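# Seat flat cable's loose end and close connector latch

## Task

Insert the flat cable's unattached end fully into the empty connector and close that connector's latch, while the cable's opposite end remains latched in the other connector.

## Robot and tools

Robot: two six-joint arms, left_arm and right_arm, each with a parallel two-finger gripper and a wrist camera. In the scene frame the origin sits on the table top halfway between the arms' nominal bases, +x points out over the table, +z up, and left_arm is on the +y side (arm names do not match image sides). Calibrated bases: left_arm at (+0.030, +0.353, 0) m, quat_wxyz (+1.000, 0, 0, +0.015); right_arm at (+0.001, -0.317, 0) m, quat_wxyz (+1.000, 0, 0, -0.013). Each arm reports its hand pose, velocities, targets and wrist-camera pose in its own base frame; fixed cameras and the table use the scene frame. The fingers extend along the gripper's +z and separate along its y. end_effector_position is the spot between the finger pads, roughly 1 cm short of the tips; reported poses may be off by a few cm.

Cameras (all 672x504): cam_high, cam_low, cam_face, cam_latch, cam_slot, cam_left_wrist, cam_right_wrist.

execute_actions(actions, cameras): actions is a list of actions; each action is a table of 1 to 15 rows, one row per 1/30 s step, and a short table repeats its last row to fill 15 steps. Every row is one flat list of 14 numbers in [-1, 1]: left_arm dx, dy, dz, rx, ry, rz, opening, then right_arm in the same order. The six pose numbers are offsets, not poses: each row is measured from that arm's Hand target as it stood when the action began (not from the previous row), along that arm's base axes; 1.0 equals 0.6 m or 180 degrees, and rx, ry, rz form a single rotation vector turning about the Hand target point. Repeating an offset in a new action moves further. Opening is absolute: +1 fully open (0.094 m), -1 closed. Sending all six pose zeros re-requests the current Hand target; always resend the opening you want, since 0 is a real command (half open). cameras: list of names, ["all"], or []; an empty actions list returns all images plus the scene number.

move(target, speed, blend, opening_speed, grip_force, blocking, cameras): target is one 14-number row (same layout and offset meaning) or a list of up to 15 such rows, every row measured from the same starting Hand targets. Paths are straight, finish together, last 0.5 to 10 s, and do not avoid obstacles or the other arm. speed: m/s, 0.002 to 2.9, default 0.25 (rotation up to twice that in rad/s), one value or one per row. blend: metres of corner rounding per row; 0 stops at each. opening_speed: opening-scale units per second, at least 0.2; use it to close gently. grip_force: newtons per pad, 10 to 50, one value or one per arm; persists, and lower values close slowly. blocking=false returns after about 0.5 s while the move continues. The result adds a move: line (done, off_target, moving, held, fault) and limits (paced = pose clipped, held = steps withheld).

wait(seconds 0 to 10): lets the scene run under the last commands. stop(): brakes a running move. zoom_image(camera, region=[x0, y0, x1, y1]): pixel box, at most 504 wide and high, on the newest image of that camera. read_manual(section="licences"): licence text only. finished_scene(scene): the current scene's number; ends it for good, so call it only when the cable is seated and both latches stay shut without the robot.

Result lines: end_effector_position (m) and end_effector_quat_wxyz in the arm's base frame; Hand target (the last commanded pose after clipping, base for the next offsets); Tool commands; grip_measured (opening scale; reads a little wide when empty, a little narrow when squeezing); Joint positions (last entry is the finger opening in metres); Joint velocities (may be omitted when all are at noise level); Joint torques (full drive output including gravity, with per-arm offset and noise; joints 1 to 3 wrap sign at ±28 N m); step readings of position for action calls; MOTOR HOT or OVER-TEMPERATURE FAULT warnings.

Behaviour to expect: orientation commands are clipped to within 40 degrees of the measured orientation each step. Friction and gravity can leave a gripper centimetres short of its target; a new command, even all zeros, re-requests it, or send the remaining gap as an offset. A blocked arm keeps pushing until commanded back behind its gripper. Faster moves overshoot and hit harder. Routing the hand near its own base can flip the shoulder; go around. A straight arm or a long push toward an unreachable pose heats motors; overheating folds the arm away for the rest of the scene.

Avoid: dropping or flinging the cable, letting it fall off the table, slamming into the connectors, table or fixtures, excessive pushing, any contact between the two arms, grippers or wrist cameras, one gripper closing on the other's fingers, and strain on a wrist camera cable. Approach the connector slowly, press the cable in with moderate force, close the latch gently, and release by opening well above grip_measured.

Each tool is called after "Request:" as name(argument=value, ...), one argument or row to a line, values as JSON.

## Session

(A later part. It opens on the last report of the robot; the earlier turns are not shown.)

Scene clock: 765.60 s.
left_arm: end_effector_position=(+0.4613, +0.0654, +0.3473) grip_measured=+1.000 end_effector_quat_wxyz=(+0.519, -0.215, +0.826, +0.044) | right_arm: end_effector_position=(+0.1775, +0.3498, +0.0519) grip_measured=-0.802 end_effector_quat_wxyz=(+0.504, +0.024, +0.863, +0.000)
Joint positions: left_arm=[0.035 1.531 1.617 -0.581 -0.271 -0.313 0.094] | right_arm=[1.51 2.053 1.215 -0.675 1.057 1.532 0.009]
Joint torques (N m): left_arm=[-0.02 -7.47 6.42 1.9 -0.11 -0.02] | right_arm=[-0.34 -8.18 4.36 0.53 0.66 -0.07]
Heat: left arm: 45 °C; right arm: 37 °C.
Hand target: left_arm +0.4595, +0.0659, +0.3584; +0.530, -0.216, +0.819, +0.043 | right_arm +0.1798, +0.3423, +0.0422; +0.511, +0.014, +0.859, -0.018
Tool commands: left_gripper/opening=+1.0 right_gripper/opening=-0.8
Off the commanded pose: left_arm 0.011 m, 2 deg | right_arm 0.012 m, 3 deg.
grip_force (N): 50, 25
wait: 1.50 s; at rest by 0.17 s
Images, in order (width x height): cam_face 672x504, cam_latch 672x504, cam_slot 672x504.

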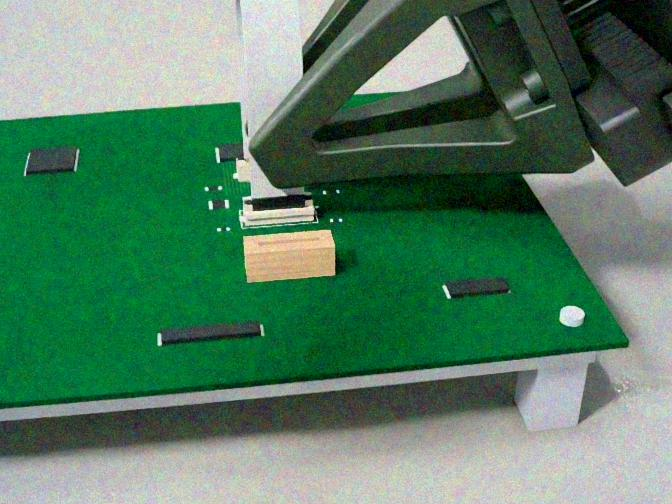

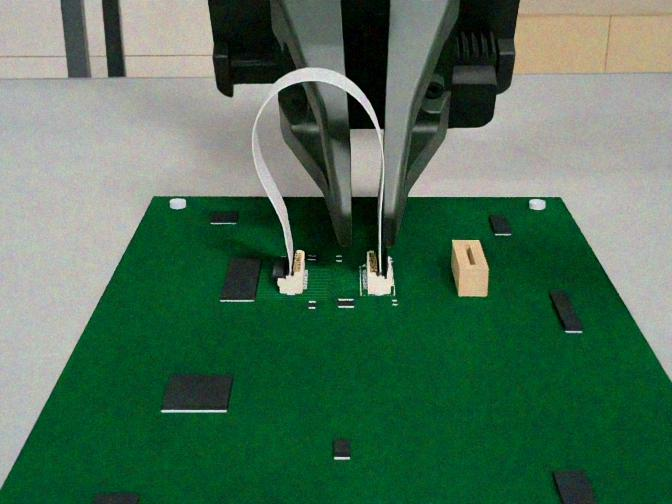

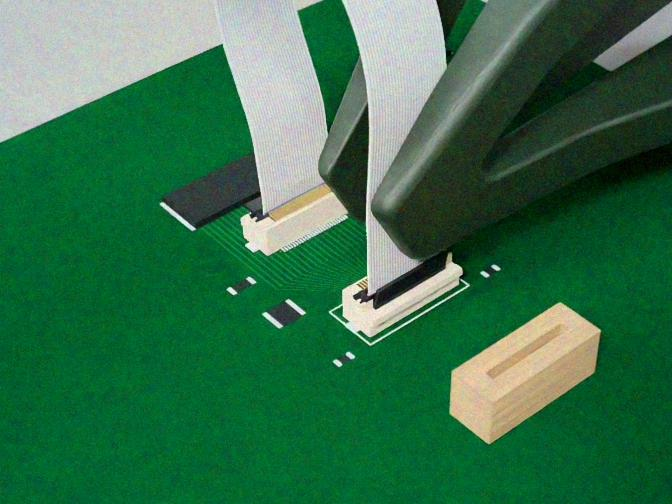

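Request:
execute_actions(
  actions=[],
)

Request:
zoom_image(
  camera="cam_latch",
  region=[350, 200, 410, 280],
)

Request:
zoom_image(
  camera="cam_face",
  region=[230, 180, 330, 280],
)

Scene clock: 798.13 s.
left_arm: end_effector_position=(+0.4613, +0.0654, +0.3473) grip_measured=+1.000 end_effector_quat_wxyz=(+0.519, -0.215, +0.826, +0.044) | right_arm: end_effector_position=(+0.1775, +0.3498, +0.0519) grip_measured=-0.802 end_effector_quat_wxyz=(+0.504, +0.024, +0.863, +0.000)
Joint positions: left_arm=[0.035 1.531 1.617 -0.581 -0.271 -0.313 0.094] | right_arm=[1.51 2.053 1.215 -0.675 1.057 1.532 0.009]
Joint velocities: within noise
Joint torques (N m): left_arm=[-0.01 -7.49 6.45 1.91 -0.11 -0.02] | right_arm=[-0.23 -8.08 4.21 0.55 0.66 -0.02]
Heat: left arm: 45 °C; right arm: 38 °C.
Hand target: left_arm +0.4595, +0.0659, +0.3584; +0.530, -0.216, +0.819, +0.043 | right_arm +0.1798, +0.3423, +0.0422; +0.511, +0.014, +0.859, -0.018
Tool commands: left_gripper/opening=+1.0 right_gripper/opening=-0.8
Off the commanded pose: left_arm 0.011 m, 2 deg | right_arm 0.012 m, 3 deg.
grip_force (N): 50, 25

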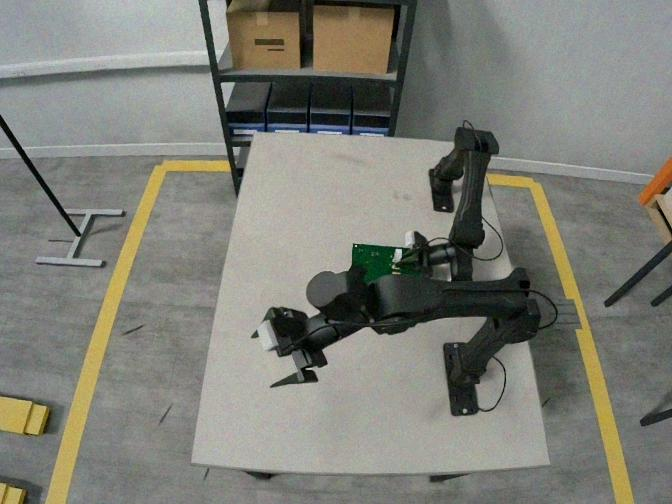

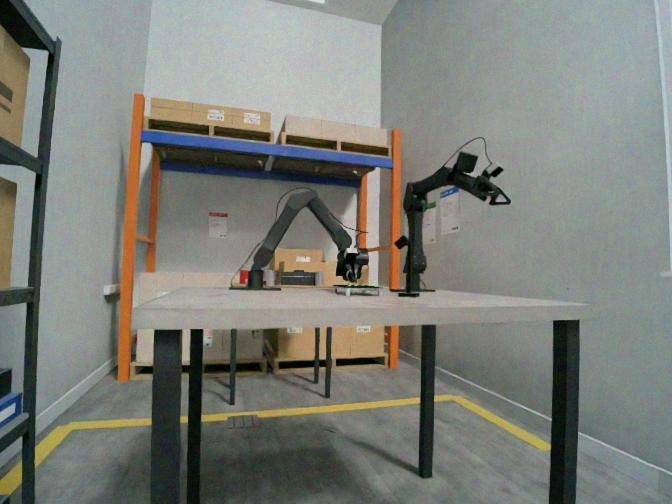

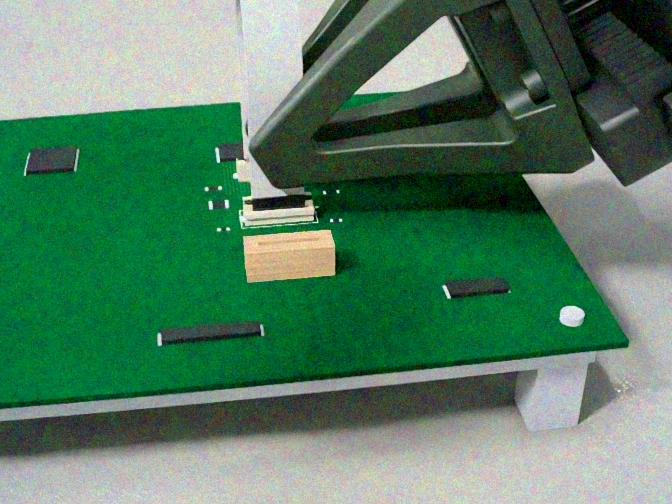

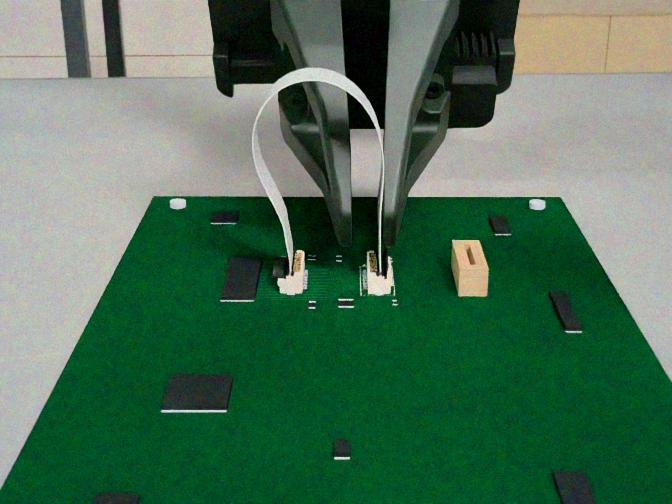

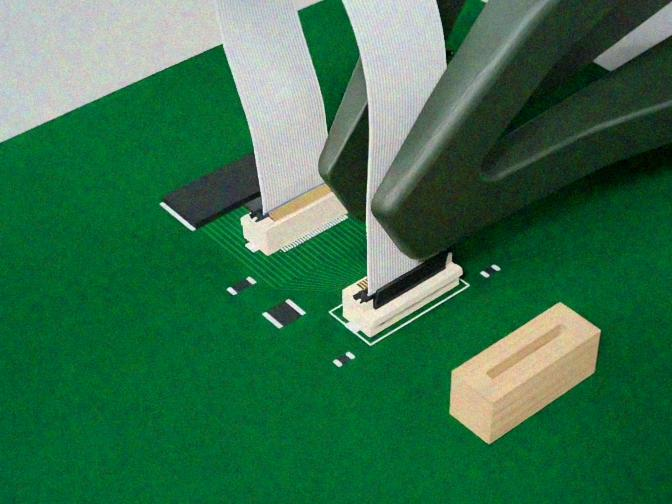

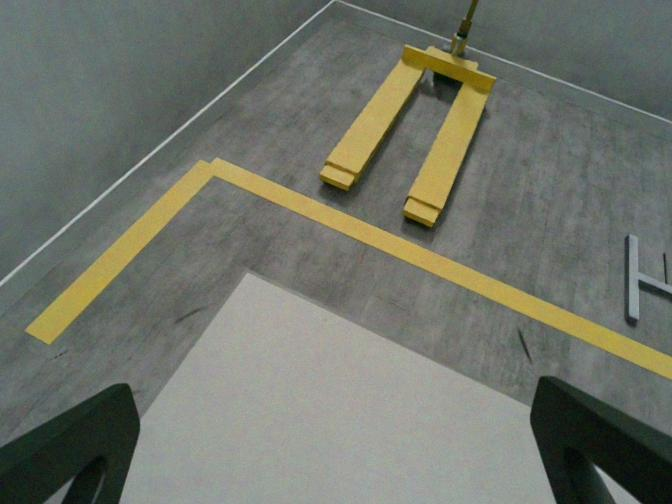

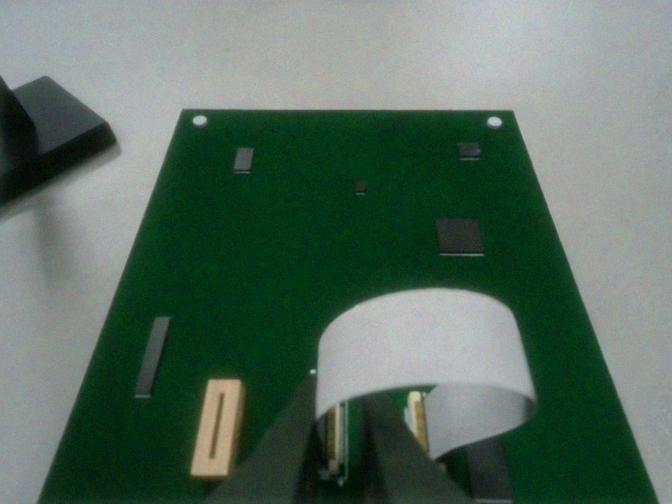

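Scaled by 6.300 from the camera's 672x504 image, which has a finer 960x720 frame.

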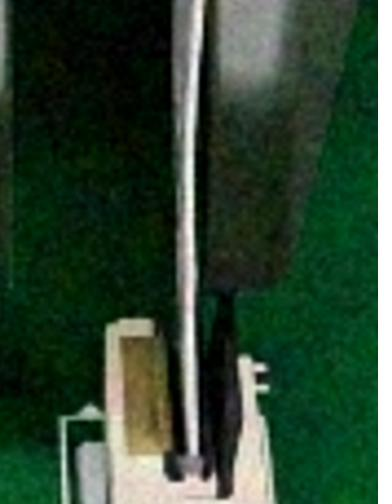

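Scaled by 5.040 from the camera's 672x504 image, which has a finer 960x720 frame.

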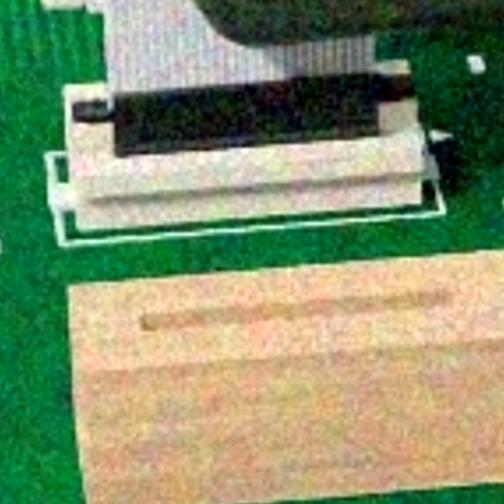

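Request:
move(
  target=[0,0,0,0,0,0,1, 0,0.0001,-0.0022,-0.0005,0,0,-0.8],
  speed=0.03,
)

Request:
wait(
  seconds=1.5,
  cameras=["cam_latch","cam_face"],
)

Request:
zoom_image(
  camera="cam_latch",
  region=[350, 200, 410, 280],
)

Scene clock: 804.97 s.
left_arm: end_effector_position=(+0.4613, +0.0654, +0.3473) grip_measured=+1.000 end_effector_quat_wxyz=(+0.519, -0.215, +0.826, +0.044) | right_arm: end_effector_position=(+0.1775, +0.3501, +0.0519) grip_measured=-0.802 end_effector_quat_wxyz=(+0.504, +0.024, +0.863, +0.001)
Joint positions: left_arm=[0.035 1.531 1.617 -0.581 -0.271 -0.313 0.094] | right_arm=[1.51 2.053 1.215 -0.674 1.057 1.532 0.009]
Joint torques (N m): left_arm=[-0.01 -7.49 6.43 1.9 -0.11 -0.02] | right_arm=[-0.27 -7.68 4.31 0.55 0.68 -0.06]
Heat: left arm: 45 °C; right arm: 38 °C.
Hand target: left_arm +0.4595, +0.0659, +0.3584; +0.530, -0.216, +0.819, +0.043 | right_arm +0.1798, +0.3424, +0.0409; +0.511, +0.014, +0.859, -0.019
Off the commanded pose: left_arm 0.011 m, 2 deg | right_arm 0.014 m, 3 deg.
grip_force (N): 50, 25
move: off_target (left_arm, right_arm)

Scene clock: 806.47 s.
left_arm: end_effector_position=(+0.4613, +0.0654, +0.3473) grip_measured=+1.000 end_effector_quat_wxyz=(+0.519, -0.215, +0.826, +0.044) | right_arm: end_effector_position=(+0.1775, +0.3502, +0.0519) grip_measured=-0.802 end_effector_quat_wxyz=(+0.504, +0.025, +0.863, +0.001)
Joint positions: left_arm=[0.035 1.531 1.617 -0.581 -0.271 -0.313 0.094] | right_arm=[1.51 2.053 1.215 -0.673 1.057 1.532 0.009]
Joint torques (N m): left_arm=[-0.02 -7.49 6.46 1.91 -0.11 -0.01] | right_arm=[-0.27 -7.66 4.3 0.59 0.67 -0.04]
Heat: left arm: 45 °C; right arm: 38 °C.
Hand target: left_arm +0.4595, +0.0659, +0.3584; +0.530, -0.216, +0.819, +0.043 | right_arm +0.1798, +0.3424, +0.0409; +0.511, +0.014, +0.859, -0.019
Tool commands: left_gripper/opening=+1.0 right_gripper/opening=-0.8
Off the commanded pose: left_arm 0.011 m, 2 deg | right_arm 0.014 m, 3 deg.
grip_force (N): 50, 25
wait: 1.50 s; at rest by 0.17 s
Images, in order (width x height): cam_face 672x504, cam_latch 672x504.

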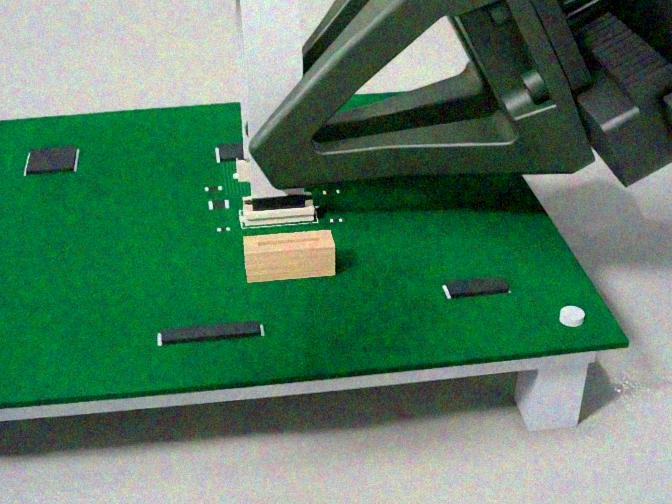

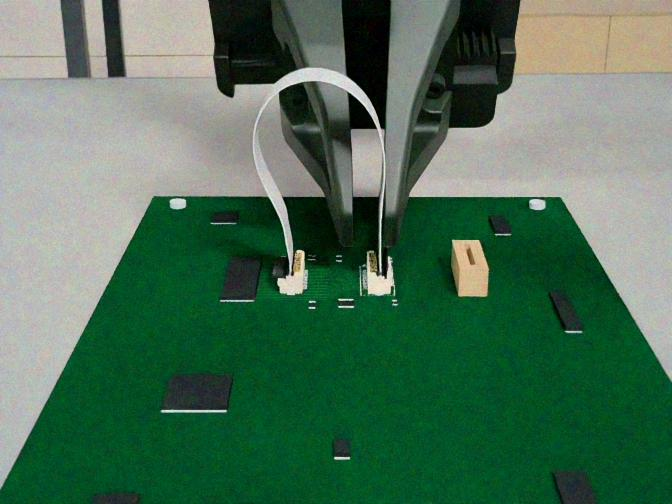

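Scaled by 6.300 from the camera's 672x504 image, which has a finer 960x720 frame.

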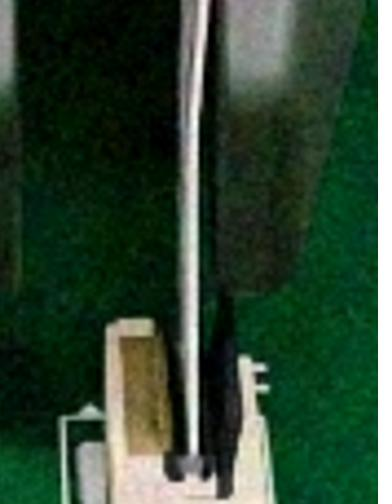

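Request:
move(
  target=[0,0,0,0,0,0,1, 0,-0.0006,-0.0022,-0.0017,0,0,-0.8],
  speed=0.03,
)

Request:
wait(
  seconds=1.5,
  cameras=["cam_latch"],
)

Request:
zoom_image(
  camera="cam_latch",
  region=[350, 200, 410, 280],
)

Scene clock: 819.40 s.
left_arm: end_effector_position=(+0.4613, +0.0654, +0.3473) grip_measured=+1.000 end_effector_quat_wxyz=(+0.519, -0.215, +0.826, +0.044) | right_arm: end_effector_position=(+0.1775, +0.3496, +0.0492) grip_measured=-0.802 end_effector_quat_wxyz=(+0.504, +0.023, +0.863, -0.003)
Joint positions: left_arm=[0.035 1.531 1.617 -0.581 -0.271 -0.313 0.094] | right_arm=[1.51 2.061 1.215 -0.673 1.057 1.532 0.009]
Joint torques (N m): left_arm=[-0.02 -7.47 6.42 1.9 -0.11 -0.02] | right_arm=[-0.29 -7.94 4.22 0.53 0.68 -0.06]
Heat: left arm: 45 °C; right arm: 38 °C.
Hand target: left_arm +0.4595, +0.0659, +0.3584; +0.530, -0.216, +0.819, +0.043 | right_arm +0.1798, +0.3420, +0.0395; +0.511, +0.012, +0.859, -0.021
Off the commanded pose: left_arm 0.011 m, 2 deg | right_arm 0.012 m, 3 deg.
grip_force (N): 50, 25
move: off_target (left_arm, right_arm)

Scene clock: 820.90 s.
left_arm: end_effector_position=(+0.4613, +0.0654, +0.3473) grip_measured=+1.000 end_effector_quat_wxyz=(+0.519, -0.215, +0.826, +0.044) | right_arm: end_effector_position=(+0.1775, +0.3496, +0.0492) grip_measured=-0.802 end_effector_quat_wxyz=(+0.504, +0.023, +0.863, -0.003)
Joint positions: left_arm=[0.035 1.531 1.617 -0.581 -0.271 -0.313 0.094] | right_arm=[1.51 2.061 1.215 -0.673 1.057 1.532 0.009]
Joint torques (N m): left_arm=[-0.01 -7.47 6.45 1.9 -0.11 -0.02] | right_arm=[-0.25 -7.98 4.19 0.51 0.65 -0.04]
Heat: left arm: 45 °C; right arm: 38 °C.
Hand target: left_arm +0.4595, +0.0659, +0.3584; +0.530, -0.216, +0.819, +0.043 | right_arm +0.1798, +0.3420, +0.0395; +0.511, +0.012, +0.859, -0.021
Tool commands: left_gripper/opening=+1.0 right_gripper/opening=-0.8
Off the commanded pose: left_arm 0.011 m, 2 deg | right_arm 0.012 m, 3 deg.
grip_force (N): 50, 25
wait: 1.50 s; at rest by 0.17 s
Images, in order (width x height): cam_latch 672x504.

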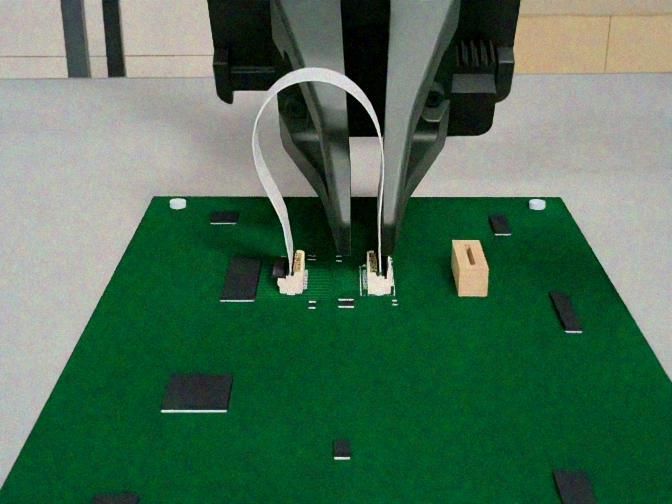

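Scaled by 6.300 from the camera's 672x504 image, which has a finer 960x720 frame.

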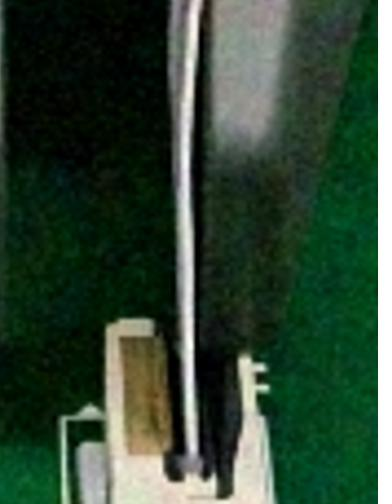

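Request:
zoom_image(
  camera="cam_latch",
  region=[365, 245, 395, 280],
)

Scaled by 14.400 from the camera's 672x504 image, which has a finer 960x720 frame.

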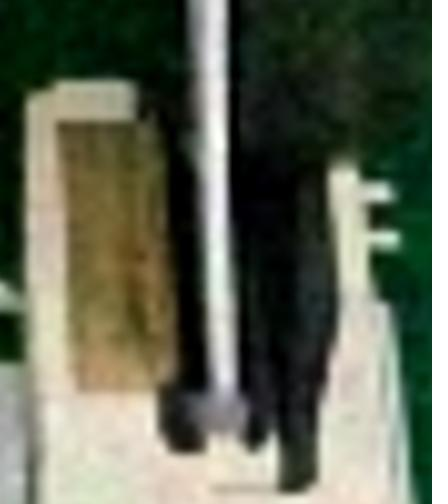

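Request:
move(
  target=[0,0,0,0,0,0,1, 0,-0.0002,-0.0022,-0.0009,0,0,-0.8],
  speed=0.03,
)

Request:
wait(
  seconds=1.5,
  cameras=["cam_latch","cam_face"],
)

Request:
zoom_image(
  camera="cam_latch",
  region=[365, 245, 395, 280],
)

Request:
zoom_image(
  camera="cam_face",
  region=[230, 180, 330, 280],
)

Scene clock: 840.37 s.
left_arm: end_effector_position=(+0.4613, +0.0654, +0.3473) grip_measured=+1.000 end_effector_quat_wxyz=(+0.519, -0.215, +0.826, +0.044) | right_arm: end_effector_position=(+0.1775, +0.3496, +0.0492) grip_measured=-0.802 end_effector_quat_wxyz=(+0.504, +0.023, +0.863, -0.003)
Joint positions: left_arm=[0.035 1.531 1.617 -0.581 -0.271 -0.313 0.094] | right_arm=[1.51 2.061 1.215 -0.673 1.057 1.532 0.009]
Joint torques (N m): left_arm=[-0.02 -7.49 6.43 1.89 -0.11 -0.02] | right_arm=[-0.42 -7.76 4.19 0.53 0.66 -0.02]
Heat: left arm: 45 °C; right arm: 38 °C.
Hand target: left_arm +0.4595, +0.0659, +0.3584; +0.530, -0.216, +0.819, +0.043 | right_arm +0.1798, +0.3419, +0.0382; +0.511, +0.012, +0.859, -0.023
Off the commanded pose: left_arm 0.011 m, 2 deg | right_arm 0.014 m, 3 deg.
grip_force (N): 50, 25
move: off_target (left_arm, right_arm)

Scene clock: 841.87 s.
left_arm: end_effector_position=(+0.4613, +0.0654, +0.3473) grip_measured=+1.000 end_effector_quat_wxyz=(+0.519, -0.215, +0.826, +0.044) | right_arm: end_effector_position=(+0.1775, +0.3496, +0.0492) grip_measured=-0.802 end_effector_quat_wxyz=(+0.504, +0.023, +0.863, -0.003)
Joint positions: left_arm=[0.035 1.531 1.617 -0.581 -0.271 -0.313 0.094] | right_arm=[1.51 2.061 1.215 -0.673 1.057 1.532 0.009]
Joint torques (N m): left_arm=[-0.01 -7.47 6.45 1.9 -0.11 -0.02] | right_arm=[-0.43 -7.73 4.18 0.55 0.67 -0.09]
Heat: left arm: 45 °C; right arm: 37 °C.
Hand target: left_arm +0.4595, +0.0659, +0.3584; +0.530, -0.216, +0.819, +0.043 | right_arm +0.1798, +0.3419, +0.0382; +0.511, +0.012, +0.859, -0.023
Tool commands: left_gripper/opening=+1.0 right_gripper/opening=-0.8
Off the commanded pose: left_arm 0.011 m, 2 deg | right_arm 0.014 m, 3 deg.
grip_force (N): 50, 25
wait: 1.50 s; at rest by 0.17 s
Images, in order (width x height): cam_face 672x504, cam_latch 672x504.

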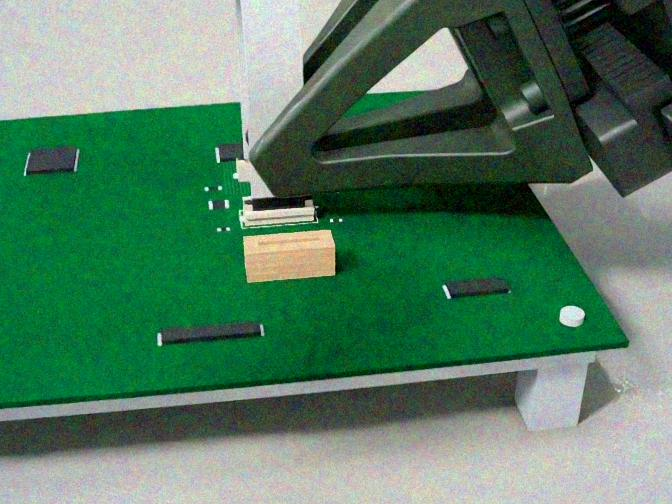

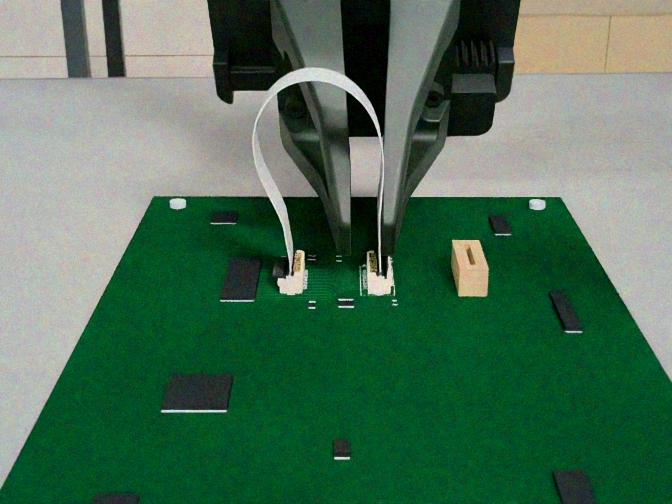

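Scaled by 14.400 from the camera's 672x504 image, which has a finer 960x720 frame.

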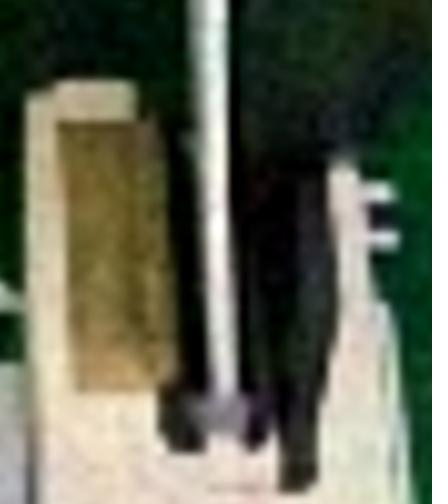

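Scaled by 5.040 from the camera's 672x504 image, which has a finer 960x720 frame.

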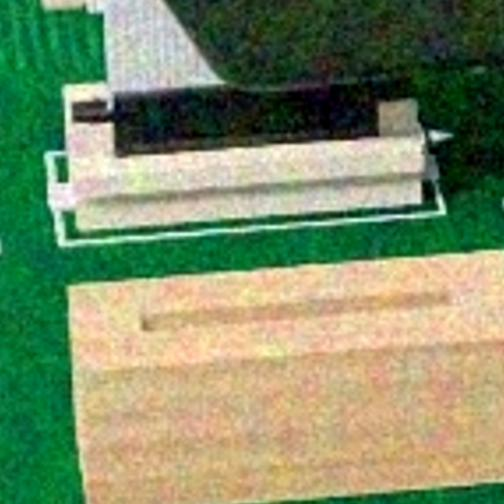

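Request:
move(
  target=[0,0,0,0,0,0,1, 0,-0.0002,-0.0022,-0.0009,0,0,-0.8],
  speed=0.03,
)

Request:
wait(
  seconds=1.5,
  cameras=["cam_latch","cam_face"],
)

Request:
zoom_image(
  camera="cam_latch",
  region=[365, 245, 395, 280],
)

Request:
zoom_image(
  camera="cam_face",
  region=[230, 180, 330, 280],
)

Scene clock: 868.03 s.
left_arm: end_effector_position=(+0.4613, +0.0654, +0.3473) grip_measured=+1.000 end_effector_quat_wxyz=(+0.519, -0.215, +0.826, +0.044) | right_arm: end_effector_position=(+0.1783, +0.3495, +0.0491) grip_measured=-0.802 end_effector_quat_wxyz=(+0.508, +0.022, +0.861, -0.004)
Joint positions: left_arm=[0.035 1.531 1.617 -0.581 -0.271 -0.313 0.094] | right_arm=[1.51 2.066 1.215 -0.671 1.066 1.532 0.009]
Joint torques (N m): left_arm=[0.01 -7.49 6.43 1.9 -0.11 -0.02] | right_arm=[-0.27 -7.92 4.22 0.53 0.54 -0.05]
Heat: left arm: 45 °C; right arm: 37 °C.
Hand target: left_arm +0.4595, +0.0659, +0.3584; +0.530, -0.216, +0.819, +0.043 | right_arm +0.1798, +0.3418, +0.0370; +0.511, +0.011, +0.859, -0.024
Off the commanded pose: left_arm 0.011 m, 2 deg | right_arm 0.015 m, 3 deg.
grip_force (N): 50, 25
move: off_target (left_arm, right_arm)

Scene clock: 869.53 s.
left_arm: end_effector_position=(+0.4613, +0.0654, +0.3473) grip_measured=+1.000 end_effector_quat_wxyz=(+0.519, -0.215, +0.826, +0.044) | right_arm: end_effector_position=(+0.1783, +0.3495, +0.0491) grip_measured=-0.802 end_effector_quat_wxyz=(+0.508, +0.022, +0.861, -0.004)
Joint positions: left_arm=[0.035 1.531 1.617 -0.581 -0.271 -0.313 0.094] | right_arm=[1.51 2.066 1.215 -0.671 1.066 1.532 0.009]
Joint torques (N m): left_arm=[-0.02 -7.47 6.45 1.9 -0.11 -0.02] | right_arm=[-0.2 -7.86 4.08 0.52 0.61 -0.05]
Heat: left arm: 45 °C; right arm: 37 °C.
Hand target: left_arm +0.4595, +0.0659, +0.3584; +0.530, -0.216, +0.819, +0.043 | right_arm +0.1798, +0.3418, +0.0370; +0.511, +0.011, +0.859, -0.024
Tool commands: left_gripper/opening=+1.0 right_gripper/opening=-0.8
Off the commanded pose: left_arm 0.011 m, 2 deg | right_arm 0.015 m, 3 deg.
grip_force (N): 50, 25
wait: 1.50 s; at rest by 0.17 s
Images, in order (width x height): cam_face 672x504, cam_latch 672x504.

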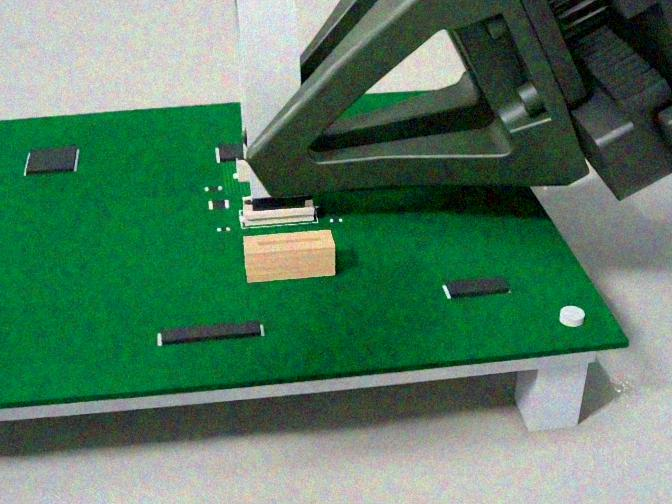

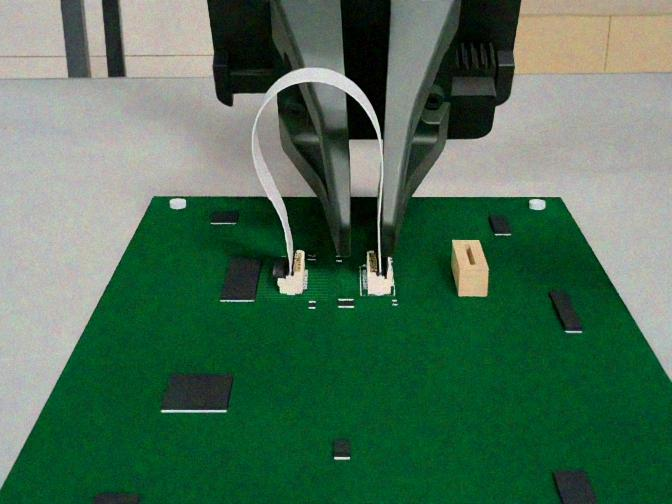

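Scaled by 14.400 from the camera's 672x504 image, which has a finer 960x720 frame.

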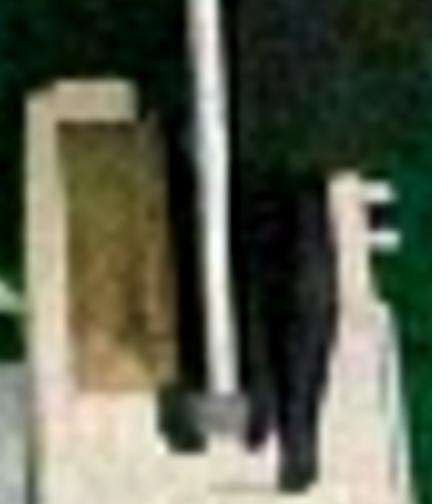

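Scaled by 5.040 from the camera's 672x504 image, which has a finer 960x720 frame.

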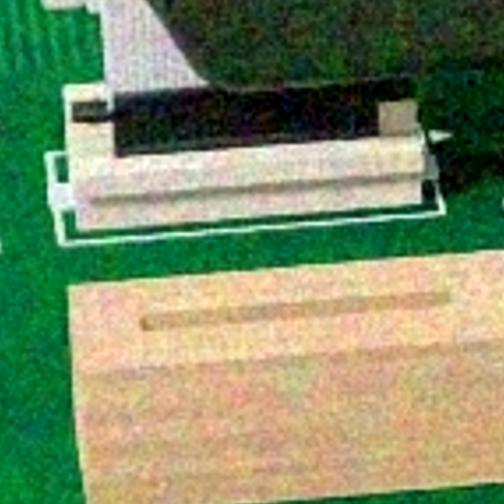

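Request:
move(
  target=[0,0,0,0,0,0,1, 0,0.0022,-0.0016,0.0022,0,0,-0.8],
  speed=0.03,
)

Request:
wait(
  seconds=1.5,
  cameras=["cam_latch","cam_face"],
)

Request:
zoom_image(
  camera="cam_latch",
  region=[365, 245, 395, 280],
)

Request:
zoom_image(
  camera="cam_face",
  region=[230, 180, 330, 280],
)

Scene clock: 887.47 s.
left_arm: end_effector_position=(+0.4613, +0.0654, +0.3473) grip_measured=+1.000 end_effector_quat_wxyz=(+0.519, -0.215, +0.826, +0.044) | right_arm: end_effector_position=(+0.1786, +0.3505, +0.0480) grip_measured=-0.802 end_effector_quat_wxyz=(+0.509, +0.023, +0.860, -0.002)
Joint positions: left_arm=[0.035 1.531 1.617 -0.581 -0.271 -0.313 0.094] | right_arm=[1.51 2.07 1.215 -0.663 1.068 1.532 0.009]
Joint torques (N m): left_arm=[-0.01 -7.5 6.45 1.9 -0.11 -0.02] | right_arm=[-0.36 -7.9 4.41 0.55 0.58 -0.06]
Heat: left arm: 45 °C; right arm: 37 °C.
Hand target: left_arm +0.4595, +0.0659, +0.3584; +0.530, -0.216, +0.819, +0.043 | right_arm +0.1798, +0.3431, +0.0359; +0.511, +0.013, +0.859, -0.021
Off the commanded pose: left_arm 0.011 m, 2 deg | right_arm 0.014 m, 2 deg.
grip_force (N): 50, 25
move: off_target (left_arm, right_arm)

Scene clock: 888.97 s.
left_arm: end_effector_position=(+0.4613, +0.0654, +0.3473) grip_measured=+1.000 end_effector_quat_wxyz=(+0.519, -0.215, +0.826, +0.044) | right_arm: end_effector_position=(+0.1786, +0.3505, +0.0480) grip_measured=-0.802 end_effector_quat_wxyz=(+0.509, +0.023, +0.860, -0.002)
Joint positions: left_arm=[0.035 1.531 1.617 -0.581 -0.271 -0.313 0.094] | right_arm=[1.51 2.07 1.215 -0.663 1.068 1.532 0.009]
Joint torques (N m): left_arm=[-0.01 -7.47 6.45 1.9 -0.11 -0.02] | right_arm=[-0.27 -7.99 4.27 0.57 0.57 -0.05]
Heat: left arm: 45 °C; right arm: 37 °C.
Hand target: left_arm +0.4595, +0.0659, +0.3584; +0.530, -0.216, +0.819, +0.043 | right_arm +0.1798, +0.3431, +0.0359; +0.511, +0.013, +0.859, -0.021
Tool commands: left_gripper/opening=+1.0 right_gripper/opening=-0.8
Off the commanded pose: left_arm 0.011 m, 2 deg | right_arm 0.014 m, 2 deg.
grip_force (N): 50, 25
wait: 1.50 s; at rest by 0.17 s
Images, in order (width x height): cam_face 672x504, cam_latch 672x504.

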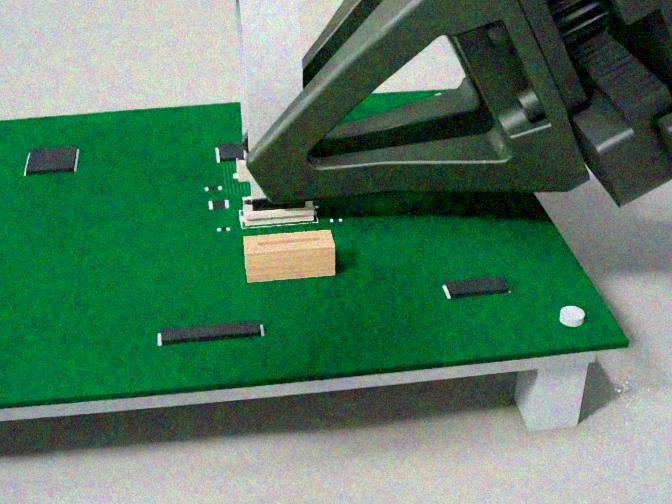

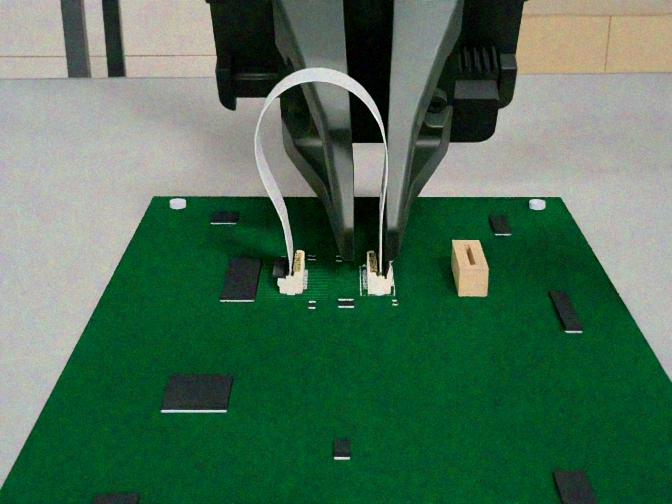

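Scaled by 14.400 from the camera's 672x504 image, which has a finer 960x720 frame.

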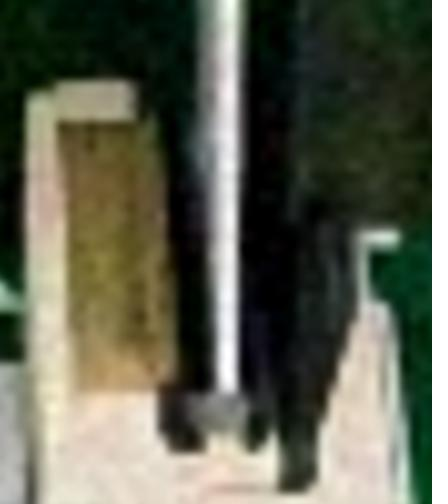

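Scaled by 5.040 from the camera's 672x504 image, which has a finer 960x720 frame.

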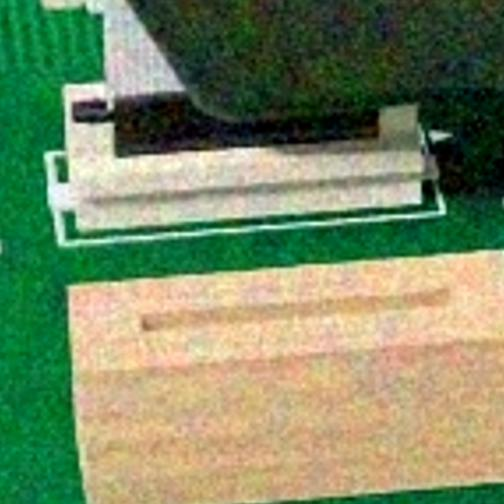

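Request:
move(
  target=[0,0,0,0,0,0,1, 0,0.0012,-0.003,0.0005,0,0,-0.8],
  speed=0.03,
)

Request:
wait(
  seconds=1.5,
  cameras=["cam_latch","cam_face"],
)

Request:
zoom_image(
  camera="cam_latch",
  region=[365, 245, 395, 280],
)

Request:
zoom_image(
  camera="cam_face",
  region=[230, 180, 330, 280],
)

Scene clock: 898.47 s.
left_arm: end_effector_position=(+0.4613, +0.0654, +0.3473) grip_measured=+1.000 end_effector_quat_wxyz=(+0.519, -0.215, +0.826, +0.044) | right_arm: end_effector_position=(+0.1787, +0.3516, +0.0474) grip_measured=-0.802 end_effector_quat_wxyz=(+0.510, +0.024, +0.860, +0.000)
Joint positions: left_arm=[0.035 1.531 1.617 -0.581 -0.271 -0.313 0.094] | right_arm=[1.51 2.072 1.215 -0.655 1.069 1.532 0.009]
Joint torques (N m): left_arm=[-0.02 -7.47 6.43 1.9 -0.11 -0.02] | right_arm=[-0.43 -7.87 4.34 0.56 0.49 -0.06]
Heat: left arm: 45 °C; right arm: 38 °C.
Hand target: left_arm +0.4595, +0.0659, +0.3584; +0.530, -0.216, +0.819, +0.043 | right_arm +0.1798, +0.3438, +0.0342; +0.511, +0.013, +0.859, -0.020
Off the commanded pose: left_arm 0.011 m, 2 deg | right_arm 0.015 m, 3 deg.
grip_force (N): 50, 25
move: off_target (left_arm, right_arm)

Scene clock: 899.97 s.
left_arm: end_effector_position=(+0.4613, +0.0654, +0.3473) grip_measured=+1.000 end_effector_quat_wxyz=(+0.519, -0.215, +0.826, +0.044) | right_arm: end_effector_position=(+0.1787, +0.3516, +0.0474) grip_measured=-0.802 end_effector_quat_wxyz=(+0.510, +0.024, +0.860, +0.000)
Joint positions: left_arm=[0.035 1.531 1.617 -0.581 -0.271 -0.313 0.094] | right_arm=[1.51 2.072 1.215 -0.655 1.069 1.532 0.009]
Joint torques (N m): left_arm=[-0.01 -7.49 6.45 1.9 -0.11 -0.02] | right_arm=[-0.31 -7.87 4.31 0.55 0.56 -0.06]
Heat: left arm: 45 °C; right arm: 37 °C.
Hand target: left_arm +0.4595, +0.0659, +0.3584; +0.530, -0.216, +0.819, +0.043 | right_arm +0.1798, +0.3438, +0.0342; +0.511, +0.013, +0.859, -0.020
Tool commands: left_gripper/opening=+1.0 right_gripper/opening=-0.8
Off the commanded pose: left_arm 0.011 m, 2 deg | right_arm 0.015 m, 3 deg.
grip_force (N): 50, 25
wait: 1.50 s; at rest by 0.17 s
Images, in order (width x height): cam_face 672x504, cam_latch 672x504.

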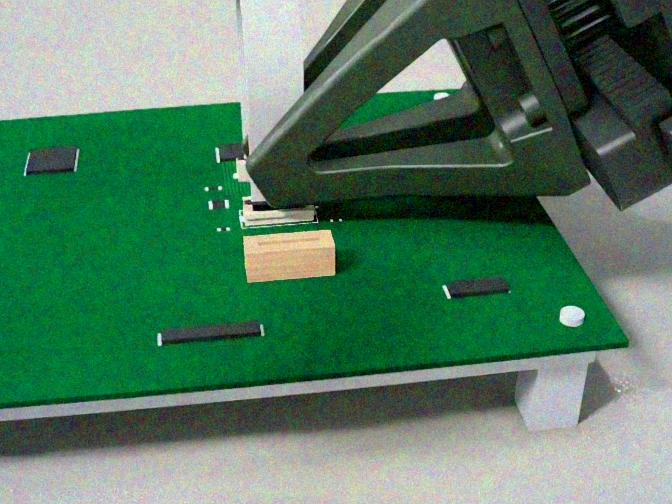

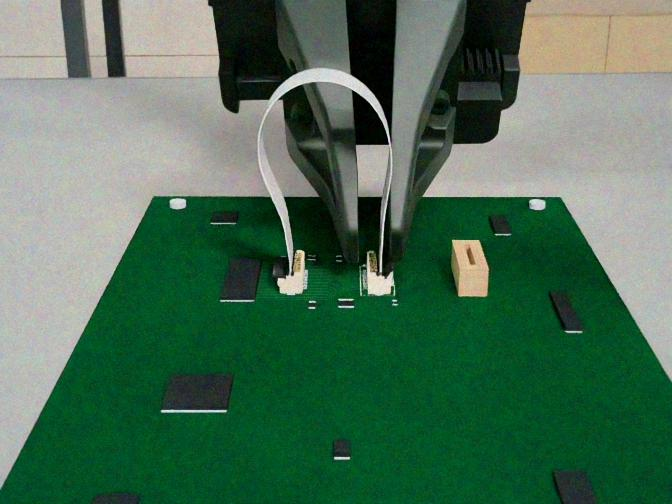

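Scaled by 14.400 from the camera's 672x504 image, which has a finer 960x720 frame.

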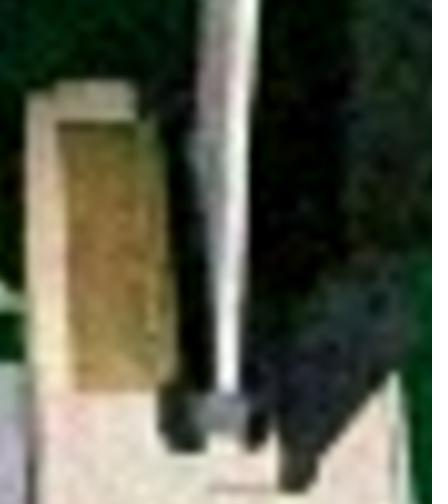

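Scaled by 5.040 from the camera's 672x504 image, which has a finer 960x720 frame.

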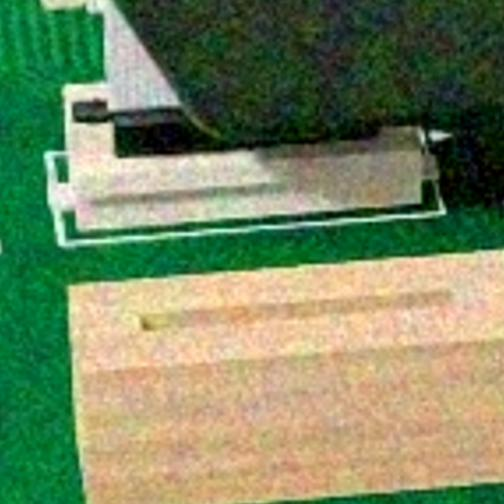

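Request:
move(
  target=[0,0,0,0,0,0,1, 0,0.0008,-0.004,-0.0006,0,0,-0.8],
  speed=0.03,
)

Request:
wait(
  seconds=1.5,
  cameras=["cam_latch","cam_face"],
)

Request:
zoom_image(
  camera="cam_latch",
  region=[365, 245, 405, 285],
)

Request:
zoom_image(
  camera="cam_face",
  region=[230, 180, 330, 280],
)

Scene clock: 910.23 s.
left_arm: end_effector_position=(+0.4613, +0.0654, +0.3473) grip_measured=+1.000 end_effector_quat_wxyz=(+0.519, -0.215, +0.826, +0.044) | right_arm: end_effector_position=(+0.1794, +0.3517, +0.0470) grip_measured=-0.802 end_effector_quat_wxyz=(+0.513, +0.024, +0.858, -0.001)
Joint positions: left_arm=[0.035 1.531 1.617 -0.581 -0.271 -0.313 0.094] | right_arm=[1.51 2.077 1.215 -0.651 1.077 1.532 0.009]
Joint torques (N m): left_arm=[0.01 -7.5 6.45 1.9 -0.11 -0.02] | right_arm=[-0.39 -7.49 4.38 0.55 0.45 -0.04]
Heat: left arm: 45 °C; right arm: 37 °C.
Hand target: left_arm +0.4595, +0.0659, +0.3584; +0.530, -0.216, +0.819, +0.043 | right_arm +0.1798, +0.3443, +0.0317; +0.511, +0.013, +0.859, -0.021
Off the commanded pose: left_arm 0.011 m, 2 deg | right_arm 0.017 m, 3 deg.
grip_force (N): 50, 25
move: off_target (left_arm, right_arm)

Scene clock: 911.73 s.
left_arm: end_effector_position=(+0.4613, +0.0654, +0.3473) grip_measured=+1.000 end_effector_quat_wxyz=(+0.519, -0.215, +0.826, +0.044) | right_arm: end_effector_position=(+0.1794, +0.3517, +0.0470) grip_measured=-0.802 end_effector_quat_wxyz=(+0.513, +0.024, +0.858, -0.001)
Joint positions: left_arm=[0.035 1.531 1.617 -0.581 -0.271 -0.313 0.094] | right_arm=[1.51 2.077 1.215 -0.651 1.077 1.532 0.009]
Joint torques (N m): left_arm=[-0.01 -7.5 6.42 1.9 -0.11 -0.02] | right_arm=[-0.44 -7.54 4.26 0.51 0.48 -0.03]
Heat: left arm: 45 °C; right arm: 37 °C.
Hand target: left_arm +0.4595, +0.0659, +0.3584; +0.530, -0.216, +0.819, +0.043 | right_arm +0.1798, +0.3443, +0.0317; +0.511, +0.013, +0.859, -0.021
Tool commands: left_gripper/opening=+1.0 right_gripper/opening=-0.8
Off the commanded pose: left_arm 0.011 m, 2 deg | right_arm 0.017 m, 3 deg.
grip_force (N): 50, 25
wait: 1.50 s; at rest by 0.17 s
Images, in order (width x height): cam_face 672x504, cam_latch 672x504.

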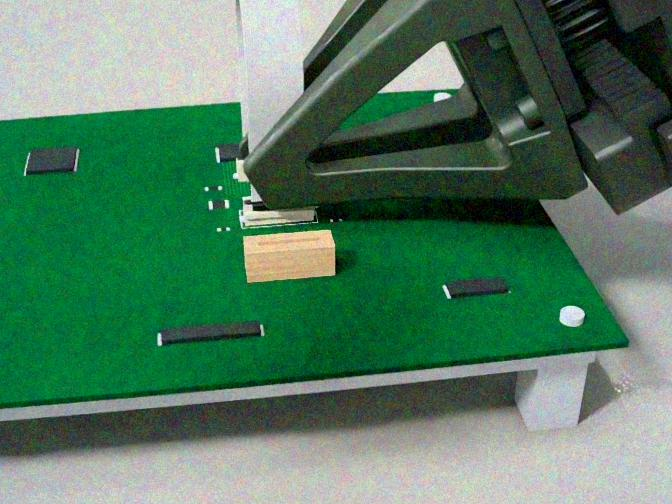

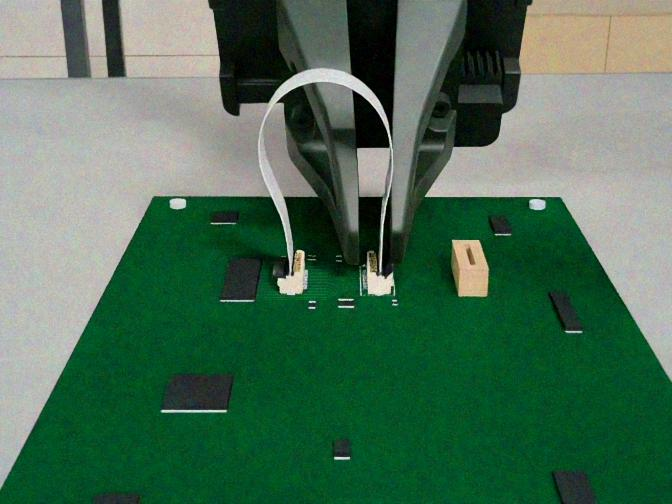

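Scaled by 12.600 from the camera's 672x504 image, which has a finer 960x720 frame.

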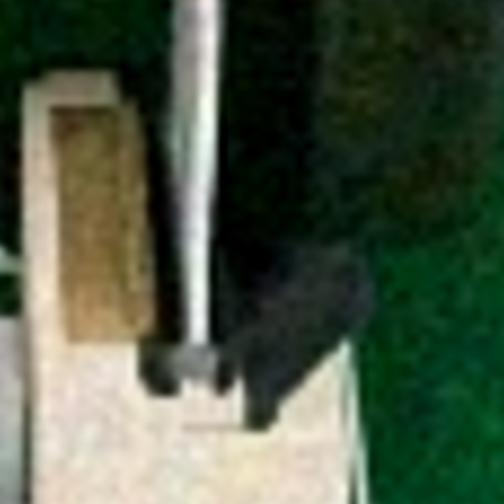

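Scaled by 5.040 from the camera's 672x504 image, which has a finer 960x720 frame.

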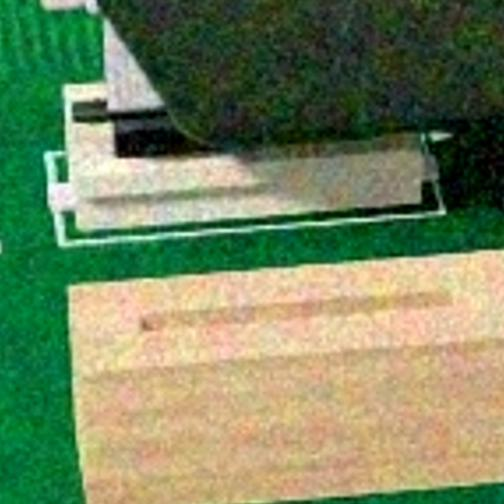

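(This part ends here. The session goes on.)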